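# Set the control box dial to 6

## Task

Rotate the dial on the control box until it points at 6, and make sure the control box is still upright afterwards.

## Robot and tools

Robot: two arms, left_arm and right_arm, each with a two-finger gripper and a wrist camera (cam_left_wrist and cam_right_wrist, both 672x504). In the scene frame the origin sits at table-top height halfway between the arms' nominal bases, +x points out over the table, +z up, and left_arm is on the +y side. Image left and right have nothing to do with the arm names. Calibrated bases: left_arm at (+0.001, +0.301, 0) m, right_arm at (+0.045, -0.326, 0) m, each turned very slightly about z. A camera stand is fixed behind the arms.

Frames: every hand pose, Hand target and wrist-camera pose is reported in that arm's own base frame. Motion offsets also use that arm's base axes, and rotations pivot about the Hand target position. On the gripper, the fingers point along its +z axis and spread along its y axis. end_effector_position is the midpoint between the pads, about 1 cm in from the fingertips. Positions are in metres and orientation is end_effector_quat_wxyz.

execute_actions(actions, cameras): actions is a list of actions. Each action is a table of 1 to 15 rows, one row per 1/30 s step. If a table has fewer than 15 rows, its last row is repeated for the remaining steps. Each row is a single list of 14 numbers, all in [-1, 1], covering both arms even when only one moves: left dx, dy, dz, rx, ry, rz, opening, followed by the same seven for right. The first six numbers are offsets, not poses. Every row counts from that arm's Hand target as it stood when the action began, not from the previous row, so sending the same offset again moves the hand further. Scale: 1.0 equals 0.6 m of translation or 180 degrees of rotation, and rx, ry, rz together form one rotation vector. Opening is absolute: +1 is fully open (0.094 m) and -1 is closed. Sending six zeros asks again for the current Hand target. A zero in the opening slot is a real command, so to leave a gripper unchanged, repeat its current opening. cameras is a list of names, ["all"] or []. Images are returned when actions is empty or when cameras requests them, and an unknown name invalidates the call.

move(target, speed, blend, opening_speed, grip_force, blocking, cameras): this drives straight-line paths toward target. target is either one 14-number row laid out as above, or a list of up to 15 such rows. Every row is an offset from the same starting Hand targets. All paths finish together, last at least 0.5 s, and are cut off at 10 s. speed is the top path speed in m/s, from 0.002 to 2.9, default 0.25, and turning is capped at twice that value in rad/s. It can be one number or one per target. blend, in metres, rounds the corners of a list. At the default of 0 the move halts at each row. opening_speed is how fast the commanded opening changes, in scale units per second, at least 0.2. grip_force is the pad force limit in newtons, 10 to 50, given as one number or one per arm. It stays set once given, and low values close the fingers slowly. blocking=false returns after about 0.5 s while the move keeps running. Paths do not steer around obstacles or the other arm. Grippers lag behind and can overshoot, more so when moving fast or with the arm nearly straight. The result adds a move: line with the outcome (done, off_target, moving, held, fault) and any limits, where paced means clipped and held means steps were withheld. An arm counts as done when it rests within 10 mm and 2 degrees of its target. Neither done nor off_target tells you whether contact happened.

wait(seconds 0 to 10) lets the scene run while holding commands, and returns early if a running move ends. stop brakes a running move. zoom_image(camera, region [x0, y0, x1, y1]) enlarges part of the latest image from that camera; the region is in pixels from the top-left and at most 504 by 504. read_manual gives the licence texts. finished_scene(scene) ends the scene for good, and the dial must stay at 6 without the robot touching it.

Control behaviour: at each step the commanded orientation is limited to within 40 degrees of the measured one. Hand target is the last commanded pose after that limit, and the next offsets start from it. Friction and gravity can leave a hand several centimetres short. Another command, even all zeros, asks for the pose again, and you can also send the missing distance yourself. An arm blocked by something keeps pushing. To release it, command a target on the far side of the gripper, back away from the contact.

Grip: grip_measured uses the same -1 to +1 scale and can read up to about 2.5 mm wide when nothing is held. The squeeze rises as you command below the point of contact and then jumps to the force limit. To let go, command well above grip_measured.

Results also list joint positions, joint torques (positive toward larger joint angle; joints 1 to 3 wrap at ±28 N m) and joint velocities, which may be reported simply as within noise. The scene keeps running while you think.

Avoid: any contact or squeezing between the two arms; hard or fast hits against the box, the table or fixtures; tipping the control box or pushing anything off the table; paths that pass close to an arm's own base, which should be routed around it; strain on the wrist camera cables; and long stretched-out holds or pushes at unreachable targets. Motors report MOTOR HOT at 75 °C, the arm folds and faults at 90 °C, and it goes limp at 100 °C. Move gently and turn the dial with controlled wrist rotation.

Each tool is called after ">>>" by a JSON object that holds its "api" and its "payload", one argument or row to a line.

## Session

>>> {"api": "execute_actions", "payload": {
  "actions": []
}}

Scene clock: 0.00 s.
left_arm: end_effector_position=(+0.2101, -0.1601, +0.3344) grip_measured=+1.000 end_effector_quat_wxyz=(+0.395, -0.065, +0.873, -0.278) | right_arm: end_effector_position=(+0.2933, +0.0995, +0.3604) grip_measured=+1.000 end_effector_quat_wxyz=(+0.573, +0.240, +0.762, +0.180)
Joint positions: left_arm=[-0.811 0.875 1.262 -0.966 -0.23 -0.836 0.094] | right_arm=[0.687 0.925 1.118 -0.55 0.656 0.833 0.094]
Joint velocities: within noise
Joint torques (N m): no reading
Heat: left arm: 46 °C; right arm: 45 °C.
Hand target: left_arm +0.2100, -0.1589, +0.3422; +0.403, -0.066, +0.868, -0.284 | right_arm +0.2920, +0.0976, +0.3663; +0.578, +0.241, +0.758, +0.182
Tool commands: left_gripper/opening=+1.0 right_gripper/opening=+1.0

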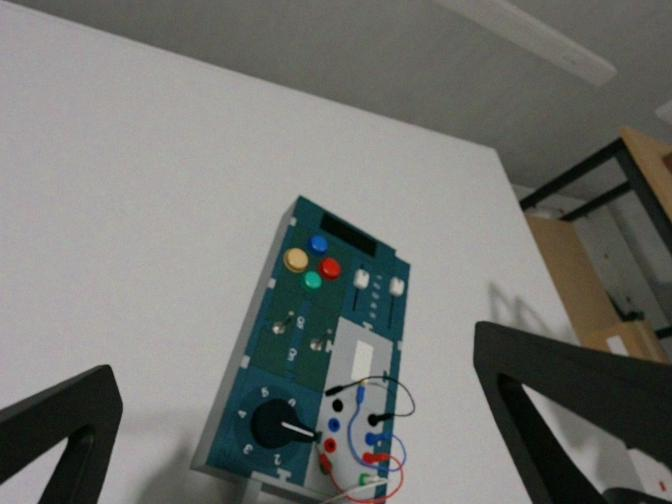

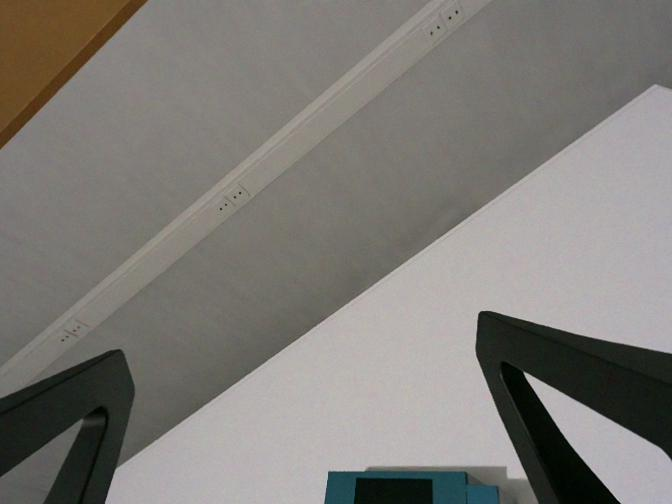

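>>> {"api": "zoom_image", "payload": {
  "camera": "cam_left_wrist",
  "region": [180, 180, 430, 504]
}}

>>> {"api": "zoom_image", "payload": {
  "camera": "cam_left_wrist",
  "region": [210, 370, 330, 504]
}}

Scaled by 1.556 from the camera's 672x504 image, which has a finer 960x720 frame.

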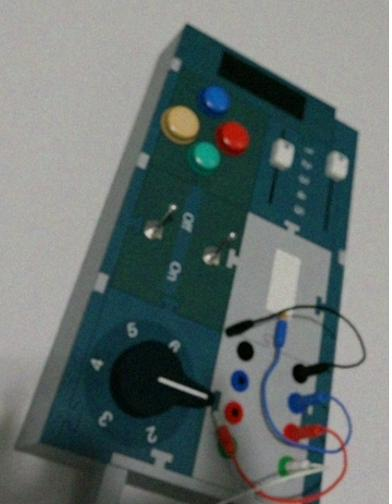

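Scaled by 3.761 from the camera's 672x504 image, which has a finer 960x720 frame.

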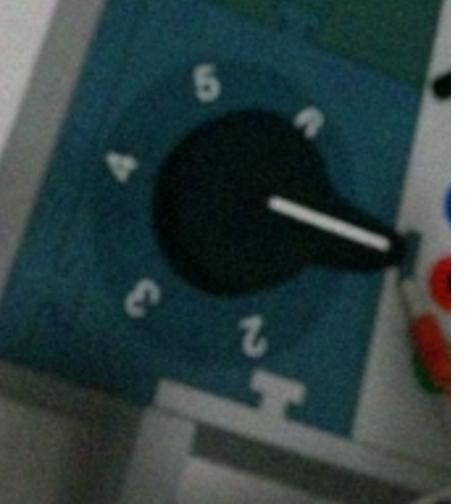

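>>> {"api": "move", "payload": {
  "target": [0.0233, -0.2052, -0.2037, 0.2888, 0.1792, -0.2759, 1, 0, 0, 0, 0, 0, 0, 1],
  "speed": 0.3,
  "cameras": ["all"]
}}

Scene clock: 80.17 s.
left_arm: end_effector_position=(+0.2223, -0.2786, +0.2133) grip_measured=+1.000 end_effector_quat_wxyz=(+0.050, +0.383, +0.922, -0.033) | right_arm: end_effector_position=(+0.2933, +0.0995, +0.3604) grip_measured=+1.000 end_effector_quat_wxyz=(+0.573, +0.240, +0.762, +0.180)
Joint positions: left_arm=[-0.896 1.842 1.963 -1.572 0.009 -0.11 0.094] | right_arm=[0.687 0.925 1.118 -0.55 0.656 0.833 0.094]
Joint torques (N m): left_arm=[-0.58 -6.8 8.46 0.29 -0.07 0.14] | right_arm=[0.01 -2.13 7.6 1.64 0.17 -0.07]
Heat: left arm: 47 °C; right arm: 47 °C.
Hand target: left_arm +0.2240, -0.2821, +0.2200; +0.000, +0.391, +0.920, +0.000 | right_arm +0.2920, +0.0976, +0.3663; +0.578, +0.241, +0.758, +0.182
Off the commanded pose: left_arm 0.008 m, 7 deg | right_arm 0.006 m, 1 deg.
joint sent to its limit (left arm) — joint 4 (wrist pitch), lower limit. The joint targets are off in orientation, not in position.
move: off_target (left_arm)
camera_calibration:
cam_left_wrist: T_world_to_cam=[[-0.760696, -0.640354, 0.106243, -0.0396144], [-0.599318, 0.755742, 0.263956, 0.320115], [-0.249317, 0.137117, -0.958666, 0.405392], [0, 0, 0, 1]] pos_world=[0.262787, -0.322877, 0.308348]

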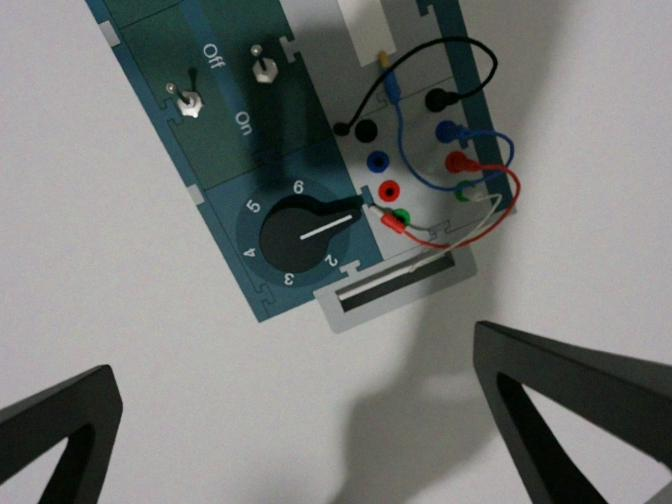

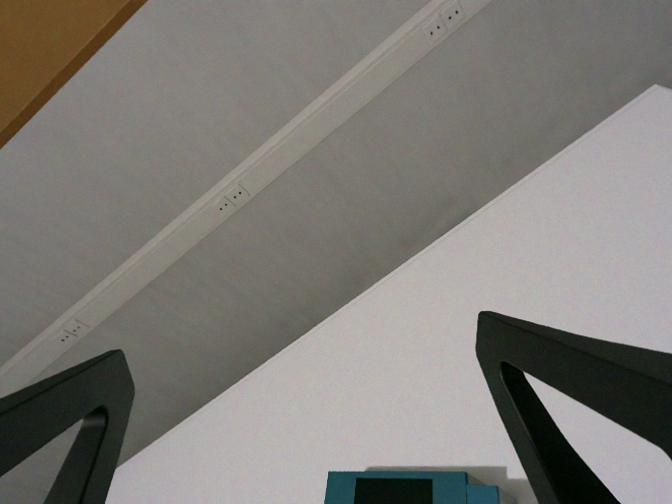

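>>> {"api": "zoom_image", "payload": {
  "camera": "cam_left_wrist",
  "region": [200, 140, 400, 340]
}}

Scaled by 2.520 from the camera's 672x504 image, which has a finer 960x720 frame.

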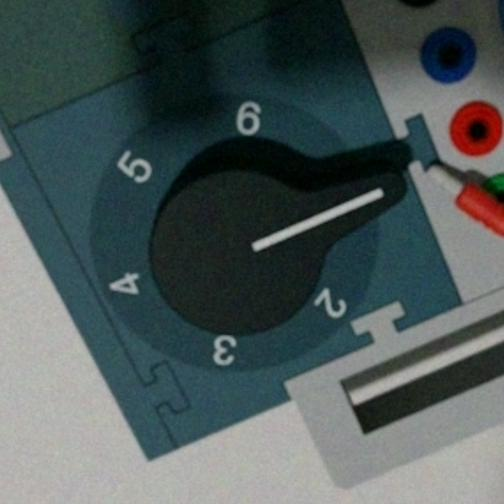

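>>> {"api": "move", "payload": {
  "target": [0.0037, 0.0035, -0.15, 0, 0, -0.396, 0.4, 0, 0, 0, 0, 0, 0, 1],
  "speed": 0.3,
  "cameras": ["cam_left_wrist"]
}}

Scene clock: 140.60 s.
left_arm: end_effector_position=(+0.2244, -0.2796, +0.1356) grip_measured=+0.402 end_effector_quat_wxyz=(+0.003, +0.851, +0.525, -0.001) | right_arm: end_effector_position=(+0.2933, +0.0995, +0.3604) grip_measured=+1.000 end_effector_quat_wxyz=(+0.573, +0.240, +0.762, +0.180)
Joint positions: left_arm=[-0.896 1.901 1.731 -1.395 0.003 1.142 0.066] | right_arm=[0.687 0.925 1.118 -0.55 0.656 0.833 0.094]
Joint torques (N m): left_arm=[0.1 -7.21 5.55 0.32 -0.02 0.16] | right_arm=[-0.03 -2.18 7.56 1.64 0.17 -0.04]
Heat: left arm: 48 °C; right arm: 46 °C.
Hand target: left_arm +0.2262, -0.2801, +0.1300; +0.000, +0.854, +0.520, +0.000 | right_arm +0.2920, +0.0976, +0.3663; +0.578, +0.241, +0.758, +0.182
Off the commanded pose: left_arm 0.006 m, 1 deg | right_arm 0.006 m, 1 deg.
move: done
camera_calibration:
cam_left_wrist: T_world_to_cam=[[-0.854534, 0.511689, 0.0891418, 0.315021], [0.50508, 0.778635, 0.37232, 0.0866107], [0.121103, 0.363184, -0.923813, 0.306971], [0, 0, 0, 1]] pos_world=[0.188276, -0.340118, 0.223256]
Images, in order (width x height): cam_left_wrist 672x504.

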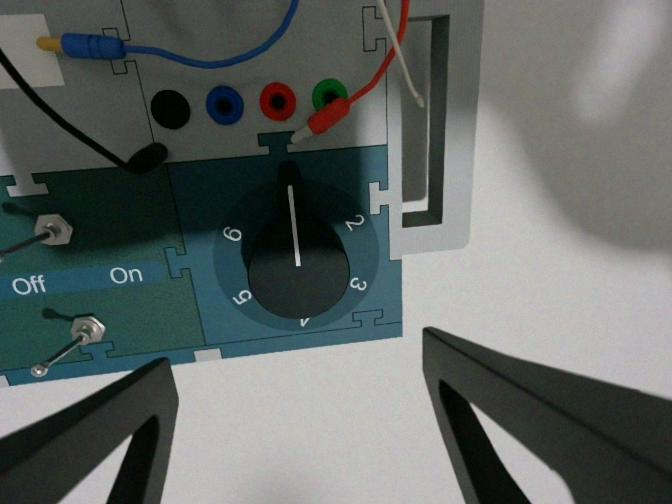

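>>> {"api": "zoom_image", "payload": {
  "camera": "cam_left_wrist",
  "region": [200, 140, 410, 350]
}}

Scaled by 2.400 from the camera's 672x504 image, which has a finer 960x720 frame.

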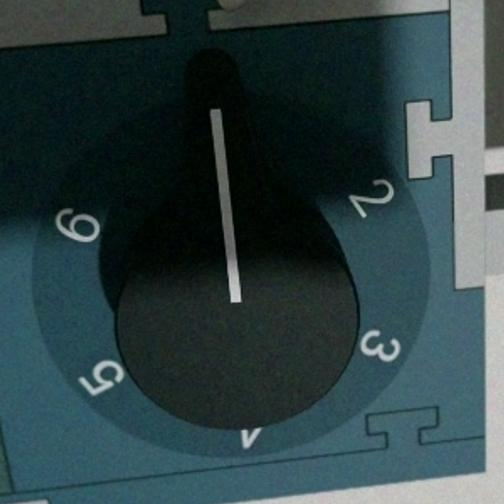

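>>> {"api": "move", "payload": {
  "target": [-0.0012, 0, -0.075, 0, 0, 0, 0.4, 0, 0, 0, 0, 0, 0, 1],
  "speed": 0.2,
  "cameras": ["cam_left_wrist"]
}}

Scene clock: 186.43 s.
left_arm: end_effector_position=(+0.2242, -0.2793, +0.0898) grip_measured=+0.402 end_effector_quat_wxyz=(+0.002, +0.852, +0.524, -0.001) | right_arm: end_effector_position=(+0.2933, +0.0995, +0.3604) grip_measured=+1.000 end_effector_quat_wxyz=(+0.573, +0.240, +0.762, +0.180)
Joint positions: left_arm=[-0.896 1.906 1.557 -1.218 0.003 1.142 0.066] | right_arm=[0.687 0.925 1.118 -0.55 0.656 0.833 0.094]
Joint torques (N m): left_arm=[-0.03 -7.31 5.65 0.31 -0.02 0.14] | right_arm=[-0.03 -2.14 7.56 1.65 0.16 -0.07]
Heat: left arm: 47 °C; right arm: 46 °C.
Hand target: left_arm +0.2255, -0.2800, +0.0850; +0.000, +0.854, +0.520, +0.000 | right_arm +0.2920, +0.0976, +0.3663; +0.578, +0.241, +0.758, +0.182
Off the commanded pose: left_arm 0.005 m, 1 deg | right_arm 0.006 m, 1 deg.
move: done
camera_calibration:
cam_left_wrist: T_world_to_cam=[[-0.854229, 0.511662, 0.0921676, 0.31852], [0.505976, 0.777438, 0.373602, 0.102936], [0.119503, 0.365776, -0.922999, 0.265511], [0, 0, 0, 1]] pos_world=[0.188276, -0.340119, 0.177252]
Images, in order (width x height): cam_left_wrist 672x504.

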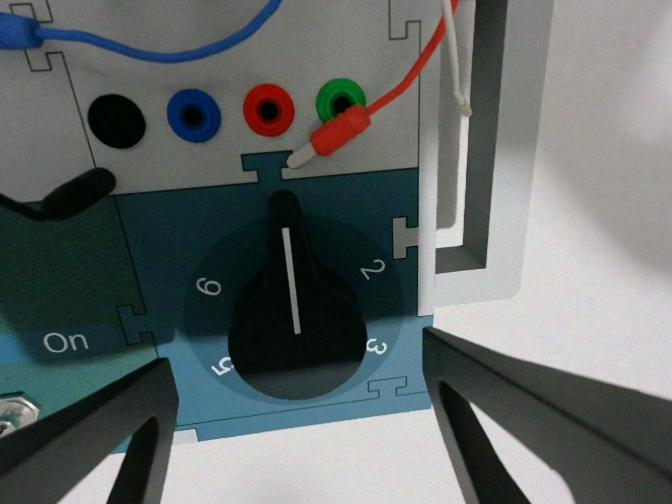

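>>> {"api": "move", "payload": {
  "target": [0.0005, -0.0045, -0.03, 0, 0, 0, 0.4, 0, 0, 0, 0, 0, 0, 1],
  "speed": 0.1,
  "cameras": ["cam_left_wrist"]
}}

Scene clock: 206.07 s.
left_arm: end_effector_position=(+0.2260, -0.2816, +0.0727) grip_measured=+0.402 end_effector_quat_wxyz=(+0.003, +0.852, +0.524, -0.001) | right_arm: end_effector_position=(+0.2933, +0.0995, +0.3604) grip_measured=+1.000 end_effector_quat_wxyz=(+0.573, +0.240, +0.762, +0.180)
Joint positions: left_arm=[-0.896 1.924 1.512 -1.153 0.003 1.142 0.066] | right_arm=[0.687 0.925 1.118 -0.55 0.656 0.833 0.094]
Joint torques (N m): left_arm=[-0.36 -7.3 5.57 0.31 -0.02 0.1] | right_arm=[-0.06 -2.14 7.56 1.65 0.18 -0.05]
Heat: left arm: 47 °C; right arm: 46 °C.
Hand target: left_arm +0.2258, -0.2827, +0.0671; +0.000, +0.854, +0.520, +0.000 | right_arm +0.2920, +0.0976, +0.3663; +0.578, +0.241, +0.758, +0.182
Off the commanded pose: left_arm 0.006 m, 1 deg | right_arm 0.006 m, 1 deg.
move: done
camera_calibration:
cam_left_wrist: T_world_to_cam=[[-0.854348, 0.511907, 0.0896677, 0.322983], [0.505393, 0.778161, 0.372885, 0.110505], [0.121107, 0.363891, -0.923535, 0.2495], [0, 0, 0, 1]] pos_world=[0.189876, -0.342118, 0.160255]
Images, in order (width x height): cam_left_wrist 672x504.

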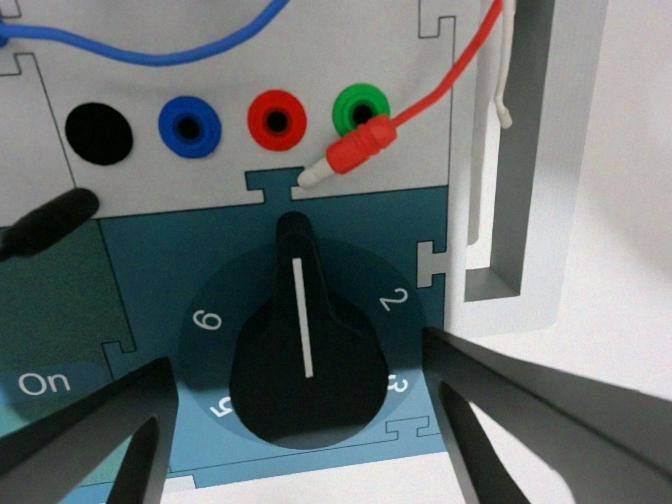

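>>> {"api": "move", "payload": {
  "target": [0, 0, -0.0117, 0, 0, 0, 0.4, 0, 0, 0, 0, 0, 0, 1],
  "speed": 0.06,
  "cameras": ["cam_left_wrist"]
}}

Scene clock: 212.13 s.
left_arm: end_effector_position=(+0.2267, -0.2824, +0.0704) grip_measured=+0.402 end_effector_quat_wxyz=(+0.006, +0.851, +0.524, -0.001) | right_arm: end_effector_position=(+0.2933, +0.0995, +0.3604) grip_measured=+1.000 end_effector_quat_wxyz=(+0.573, +0.240, +0.762, +0.180)
Joint positions: left_arm=[-0.896 1.924 1.503 -1.138 0.003 1.142 0.066] | right_arm=[0.687 0.925 1.118 -0.55 0.656 0.833 0.094]
Joint torques (N m): left_arm=[-0.36 -6.93 4.72 0.43 -0.01 0.1] | right_arm=[-0.01 -2.11 7.6 1.65 0.18 -0.06]
Heat: left arm: 47 °C; right arm: 46 °C.
Hand target: left_arm +0.2258, -0.2828, +0.0601; +0.000, +0.854, +0.520, +0.000 | right_arm +0.2920, +0.0976, +0.3663; +0.578, +0.241, +0.758, +0.182
Off the commanded pose: left_arm 0.010 m, 1 deg | right_arm 0.006 m, 1 deg.
move: done
camera_calibration:
cam_left_wrist: T_world_to_cam=[[-0.854687, 0.512305, 0.0839869, 0.324866], [0.50397, 0.779947, 0.371076, 0.112641], [0.124599, 0.35948, -0.924797, 0.245723], [0, 0, 0, 1]] pos_world=[0.190274, -0.342617, 0.158161]
Images, in order (width x height): cam_left_wrist 672x504.

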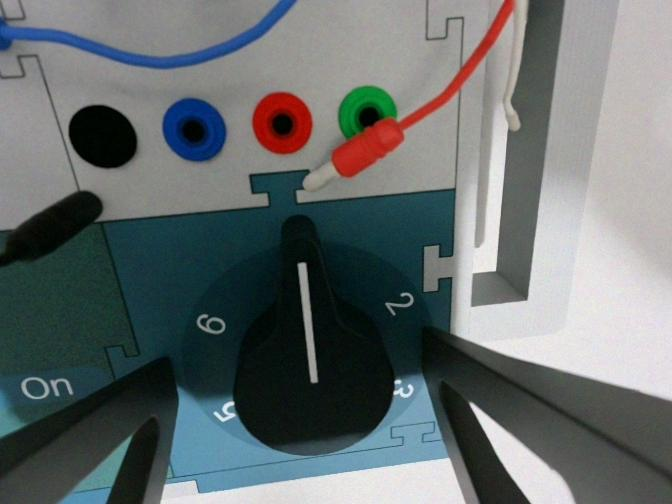

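>>> {"api": "zoom_image", "payload": {
  "camera": "cam_left_wrist",
  "region": [100, 200, 500, 500]
}}

Scaled by 1.260 from the camera's 672x504 image, which has a finer 960x720 frame.

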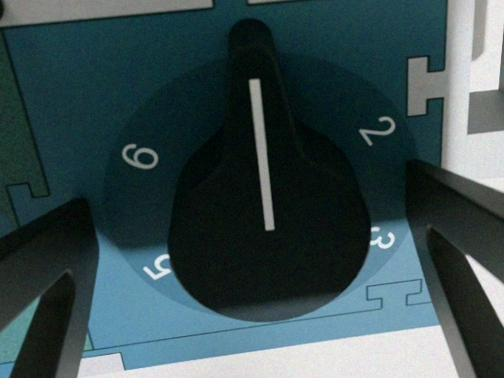

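>>> {"api": "move", "payload": {
  "target": [-0.0072, -0.0048, 0.0132, 0, 0, 0, 0.4, 0, 0, 0, 0, 0, 0, 1],
  "speed": 0.06,
  "cameras": ["cam_left_wrist"]
}}

>>> {"api": "zoom_image", "payload": {
  "camera": "cam_left_wrist",
  "region": [100, 200, 500, 500]
}}

Scene clock: 257.23 s.
left_arm: end_effector_position=(+0.2256, -0.2832, +0.0704) grip_measured=+0.402 end_effector_quat_wxyz=(+0.005, +0.853, +0.523, +0.003) | right_arm: end_effector_position=(+0.2933, +0.0995, +0.3604) grip_measured=+1.000 end_effector_quat_wxyz=(+0.573, +0.240, +0.762, +0.180)
Joint positions: left_arm=[-0.903 1.924 1.503 -1.139 -0.005 1.139 0.066] | right_arm=[0.687 0.925 1.118 -0.55 0.656 0.833 0.094]
Joint torques (N m): left_arm=[-0.9 -7.45 6.27 0.15 0.07 -0.01] | right_arm=[-0.02 -2.24 7.6 1.64 0.17 -0.05]
Heat: left arm: 46 °C; right arm: 45 °C.
Hand target: left_arm +0.2216, -0.2856, +0.0680; +0.000, +0.854, +0.520, +0.000 | right_arm +0.2920, +0.0976, +0.3663; +0.578, +0.241, +0.758, +0.182
Off the commanded pose: left_arm 0.005 m, 1 deg | right_arm 0.006 m, 1 deg.
move: done
camera_calibration:
cam_left_wrist: T_world_to_cam=[[-0.853065, 0.515388, 0.081576, 0.325019], [0.504935, 0.775906, 0.378167, 0.11187], [0.131607, 0.363791, -0.922136, 0.24549], [0, 0, 0, 1]] pos_world=[0.188467, -0.343619, 0.157556]
Images, in order (width x height): cam_left_wrist 672x504.

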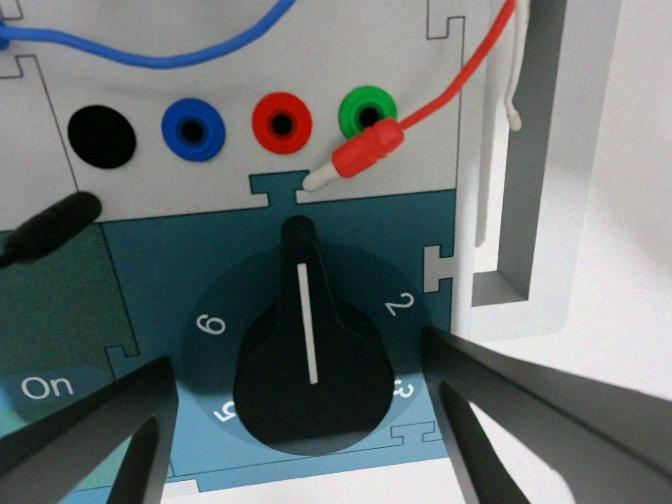

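Scaled by 1.260 from the camera's 672x504 image, which has a finer 960x720 frame.

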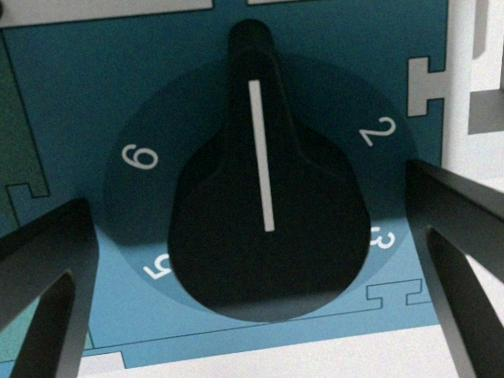

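>>> {"api": "move", "payload": {
  "target": [0, 0, 0.03, 0, 0, 0, 0.4, 0, 0, 0, 0, 0, 0, 1],
  "speed": 0.1,
  "cameras": ["cam_left_wrist"]
}}

>>> {"api": "zoom_image", "payload": {
  "camera": "cam_left_wrist",
  "region": [100, 200, 500, 500]
}}

Scene clock: 264.70 s.
left_arm: end_effector_position=(+0.2215, -0.2779, +0.0773) grip_measured=+0.402 end_effector_quat_wxyz=(-0.010, +0.852, +0.523, +0.001) | right_arm: end_effector_position=(+0.2933, +0.0995, +0.3604) grip_measured=+1.000 end_effector_quat_wxyz=(+0.573, +0.240, +0.762, +0.180)
Joint positions: left_arm=[-0.903 1.924 1.53 -1.197 -0.005 1.138 0.066] | right_arm=[0.687 0.925 1.118 -0.55 0.656 0.833 0.094]
Joint torques (N m): left_arm=[-0.88 -8.31 8.43 0.05 0.07 -0.03] | right_arm=[-0.03 -2.14 7.57 1.64 0.17 -0.06]
Heat: left arm: 46 °C; right arm: 45 °C.
Hand target: left_arm +0.2216, -0.2856, +0.0860; +0.000, +0.854, +0.521, +0.000 | right_arm +0.2920, +0.0976, +0.3663; +0.578, +0.241, +0.758, +0.182
Off the commanded pose: left_arm 0.012 m, 1 deg | right_arm 0.006 m, 1 deg.
move: off_target (left_arm)
camera_calibration:
cam_left_wrist: T_world_to_cam=[[-0.851376, 0.512751, 0.110663, 0.314833], [0.512082, 0.766688, 0.387249, 0.102482], [0.113719, 0.386363, -0.91531, 0.260184], [0, 0, 0, 1]] pos_world=[0.185974, -0.340528, 0.163623]
Images, in order (width x height): cam_left_wrist 672x504.

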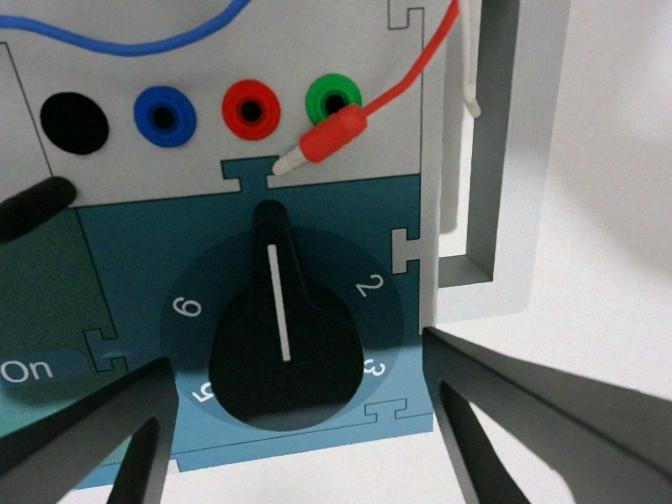

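Scaled by 1.260 from the camera's 672x504 image, which has a finer 960x720 frame.

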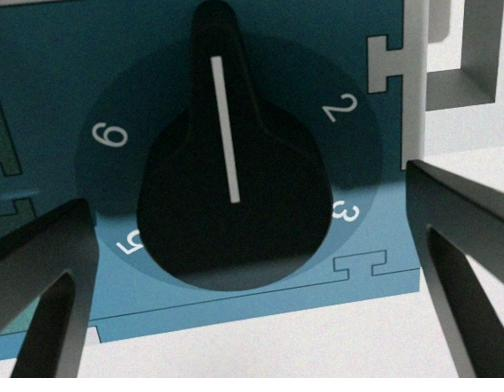

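>>> {"api": "move", "payload": {
  "target": [
    [0.0015, -0.0007, 0.05, 0, 0, 0, 0.4, 0, 0, 0, 0, 0, 0, 1],
    [0.0015, -0.0007, -0.0317, 0, 0, 0, 0.4, 0, 0, 0, 0, 0, 0, 1]
  ],
  "speed": 0.12,
  "cameras": ["cam_left_wrist"]
}}

>>> {"api": "zoom_image", "payload": {
  "camera": "cam_left_wrist",
  "region": [100, 200, 500, 500]
}}

Scene clock: 274.50 s.
left_arm: end_effector_position=(+0.2251, -0.2825, +0.0719) grip_measured=+0.402 end_effector_quat_wxyz=(+0.002, +0.852, +0.523, +0.003) | right_arm: end_effector_position=(+0.2933, +0.0995, +0.3604) grip_measured=+1.000 end_effector_quat_wxyz=(+0.573, +0.240, +0.762, +0.180)
Joint positions: left_arm=[-0.903 1.927 1.513 -1.153 -0.005 1.138 0.066] | right_arm=[0.687 0.925 1.118 -0.55 0.656 0.833 0.094]
Joint torques (N m): left_arm=[-0.79 -7.41 5.61 0.3 0.07 -0.01] | right_arm=[-0.03 -2.19 7.6 1.64 0.15 -0.05]
Heat: left arm: 47 °C; right arm: 45 °C.
Hand target: left_arm +0.2224, -0.2860, +0.0669; +0.000, +0.854, +0.521, +0.000 | right_arm +0.2920, +0.0976, +0.3663; +0.578, +0.241, +0.758, +0.182
Off the commanded pose: left_arm 0.007 m, 0 deg | right_arm 0.006 m, 1 deg.
move: done
camera_calibration:
cam_left_wrist: T_world_to_cam=[[-0.852849, 0.514565, 0.0887177, 0.323313], [0.506449, 0.773805, 0.38044, 0.109949], [0.127111, 0.369389, -0.92054, 0.249267], [0, 0, 0, 1]] pos_world=[0.188369, -0.343521, 0.158948]
Images, in order (width x height): cam_left_wrist 672x504.

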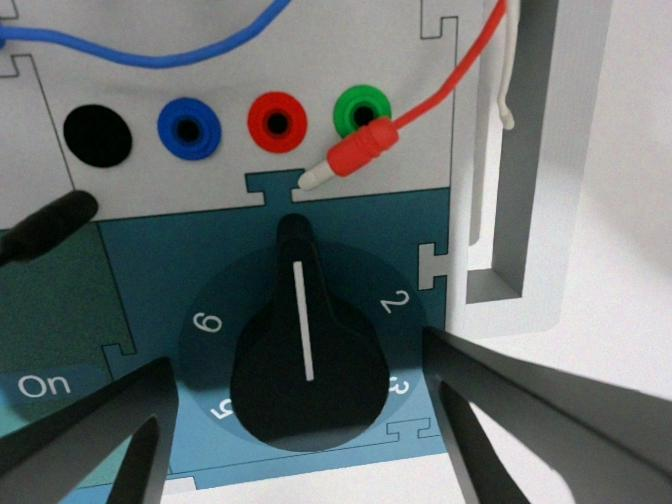

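Scaled by 1.260 from the camera's 672x504 image, which has a finer 960x720 frame.

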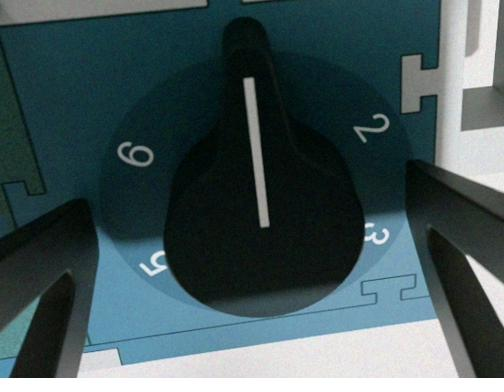

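>>> {"api": "move", "payload": {
  "target": [0, 0, 0, 0, 0, 0, -0.5, 0, 0, 0, 0, 0, 0, 1],
  "grip_force": [20, 50],
  "opening_speed": 1,
  "cameras": ["cam_left_wrist"]
}}

>>> {"api": "zoom_image", "payload": {
  "camera": "cam_left_wrist",
  "region": [100, 200, 500, 500]
}}

Scene clock: 284.90 s.
left_arm: end_effector_position=(+0.2242, -0.2814, +0.0719) grip_measured=-0.185 end_effector_quat_wxyz=(-0.001, +0.853, +0.523, +0.002) | right_arm: end_effector_position=(+0.2933, +0.0995, +0.3604) grip_measured=+1.000 end_effector_quat_wxyz=(+0.573, +0.240, +0.762, +0.180)
Joint positions: left_arm=[-0.903 1.927 1.513 -1.159 -0.005 1.138 0.038] | right_arm=[0.687 0.925 1.118 -0.55 0.656 0.833 0.094]
Joint torques (N m): left_arm=[-0.8 -7.38 5.6 0.35 0.07 -0.01] | right_arm=[-0.01 -2.19 7.51 1.65 0.17 -0.05]
Heat: left arm: 46 °C; right arm: 45 °C.
Hand target: left_arm +0.2224, -0.2860, +0.0669; +0.000, +0.854, +0.521, +0.000 | right_arm +0.2920, +0.0976, +0.3663; +0.578, +0.241, +0.758, +0.182
Off the commanded pose: left_arm 0.007 m, 0 deg | right_arm 0.006 m, 1 deg.
grip_force (N): 20, 50
move: done
camera_calibration:
cam_left_wrist: T_world_to_cam=[[-0.852537, 0.51415, 0.0939661, 0.321427], [0.507766, 0.772115, 0.382115, 0.108698], [0.123912, 0.37348, -0.919325, 0.250706], [0, 0, 0, 1]] pos_world=[0.18777, -0.342823, 0.158742]
Images, in order (width x height): cam_left_wrist 672x504.

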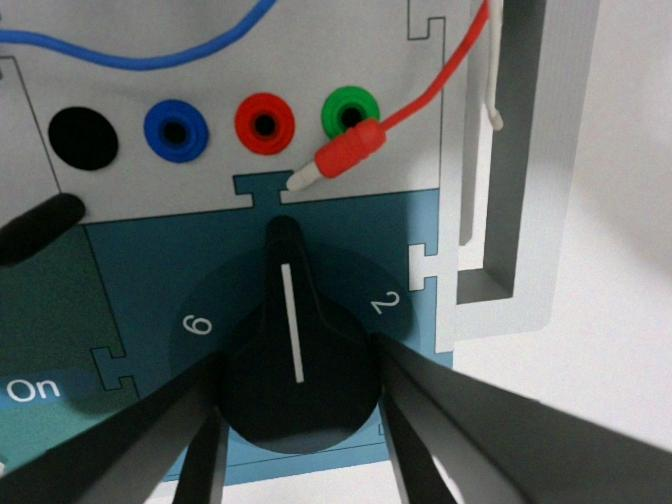

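Scaled by 1.260 from the camera's 672x504 image, which has a finer 960x720 frame.

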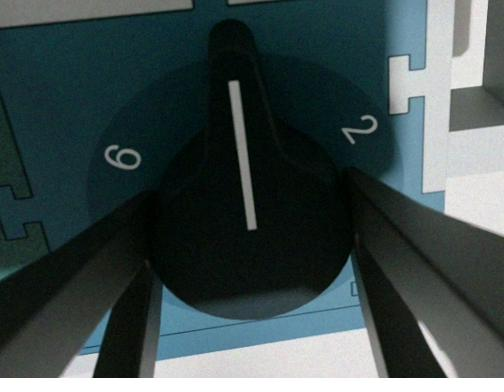

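>>> {"api": "move", "payload": {
  "target": [0, 0, 0, 0, 0, 0.3333, -0.5, 0, 0, 0, 0, 0, 0, 1],
  "speed": 0.25,
  "cameras": ["cam_left_wrist"]
}}

>>> {"api": "zoom_image", "payload": {
  "camera": "cam_left_wrist",
  "region": [100, 200, 500, 500]
}}

Scene clock: 297.80 s.
left_arm: end_effector_position=(+0.2232, -0.2818, +0.0719) grip_measured=-0.186 end_effector_quat_wxyz=(-0.002, +0.480, +0.877, +0.000) | right_arm: end_effector_position=(+0.2933, +0.0995, +0.3604) grip_measured=+1.000 end_effector_quat_wxyz=(+0.573, +0.240, +0.762, +0.180)
Joint positions: left_arm=[-0.903 1.927 1.513 -1.16 0.001 0.097 0.038] | right_arm=[0.687 0.925 1.118 -0.55 0.656 0.833 0.094]
Joint torques (N m): left_arm=[-0.8 -7.39 5.57 0.37 0.01 -0.07] | right_arm=[-0.01 -2.17 7.61 1.65 0.18 -0.07]
Heat: left arm: 46 °C; right arm: 45 °C.
Hand target: left_arm +0.2225, -0.2860, +0.0669; +0.000, +0.479, +0.878, +0.000 | right_arm +0.2920, +0.0976, +0.3663; +0.578, +0.241, +0.758, +0.182
Off the commanded pose: left_arm 0.007 m, 0 deg | right_arm 0.006 m, 1 deg.
grip_force (N): 20, 50
move: done
camera_calibration:
cam_left_wrist: T_world_to_cam=[[-0.874482, -0.475634, 0.0951449, 0.0466161], [-0.40973, 0.829316, 0.379941, 0.330558], [-0.259618, 0.293268, -0.920104, 0.314063], [0, 0, 0, 1]] pos_world=[0.257741, -0.34407, 0.158943]
Images, in order (width x height): cam_left_wrist 672x504.

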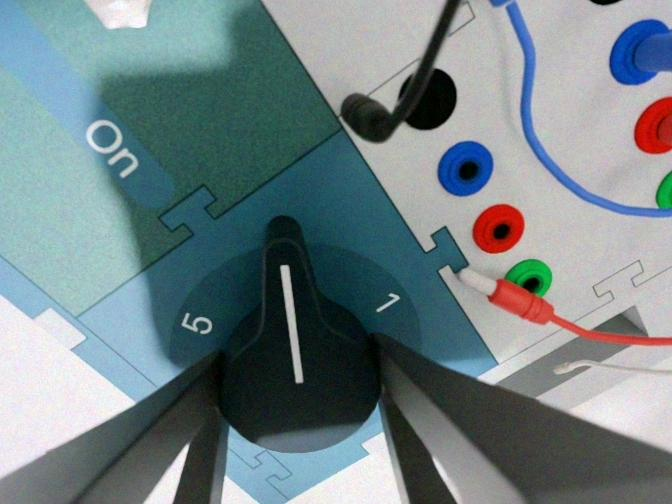

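Scaled by 1.260 from the camera's 672x504 image, which has a finer 960x720 frame.

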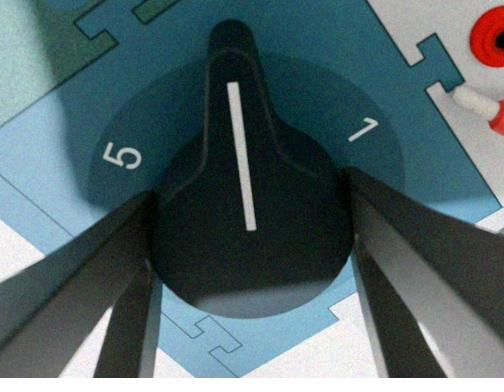

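>>> {"api": "move", "payload": {
  "target": [
    [0, 0, 0, 0, 0, 0, 0.4, 0, 0, 0, 0, 0, 0, 1],
    [0, 0, 0.13, 0, 0, 0, 0.4, 0, 0, 0, 0, 0, 0, 1]
  ],
  "speed": 0.15,
  "cameras": ["cam_left_wrist"]
}}

>>> {"api": "zoom_image", "payload": {
  "camera": "cam_left_wrist",
  "region": [100, 100, 500, 400]
}}

Scene clock: 305.13 s.
left_arm: end_effector_position=(+0.2225, -0.2809, +0.1369) grip_measured=+0.398 end_effector_quat_wxyz=(-0.009, +0.479, +0.878, +0.003) | right_arm: end_effector_position=(+0.2933, +0.0995, +0.3604) grip_measured=+1.000 end_effector_quat_wxyz=(+0.573, +0.240, +0.762, +0.180)
Joint positions: left_arm=[-0.903 1.927 1.772 -1.435 0.001 0.096 0.066] | right_arm=[0.687 0.925 1.118 -0.55 0.656 0.833 0.094]
Joint torques (N m): left_arm=[-0.79 -8.35 8.27 0.05 0.01 -0.06] | right_arm=[-0.05 -2.11 7.61 1.64 0.15 -0.06]
Heat: left arm: 46 °C; right arm: 45 °C.
Hand target: left_arm +0.2225, -0.2860, +0.1450; +0.000, +0.479, +0.878, +0.000 | right_arm +0.2920, +0.0976, +0.3663; +0.578, +0.241, +0.758, +0.182
Off the commanded pose: left_arm 0.010 m, 1 deg | right_arm 0.006 m, 1 deg.
grip_force (N): 20, 50
move: done
camera_calibration:
cam_left_wrist: T_world_to_cam=[[-0.872782, -0.47822, 0.0977601, 0.0387662], [-0.407091, 0.823669, 0.394773, 0.300566], [-0.26931, 0.304754, -0.913563, 0.377829], [0, 0, 0, 1]] pos_world=[0.257945, -0.344173, 0.222725]
Images, in order (width x height): cam_left_wrist 672x504.

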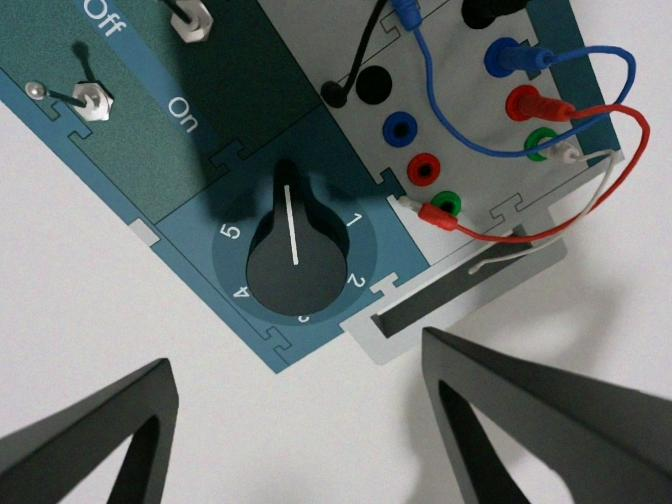

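Scaled by 1.260 from the camera's 672x504 image, which has a finer 960x720 frame.

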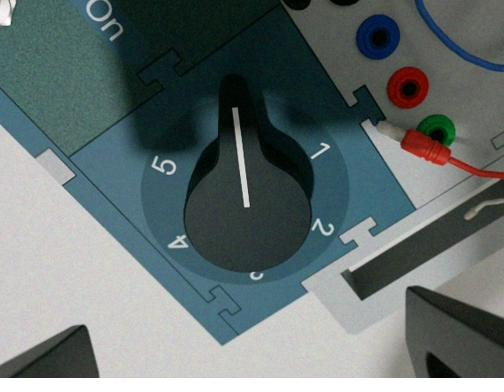

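>>> {"api": "finished_scene", "payload": {
  "scene": 1
}}

The scene is finished: the task was done.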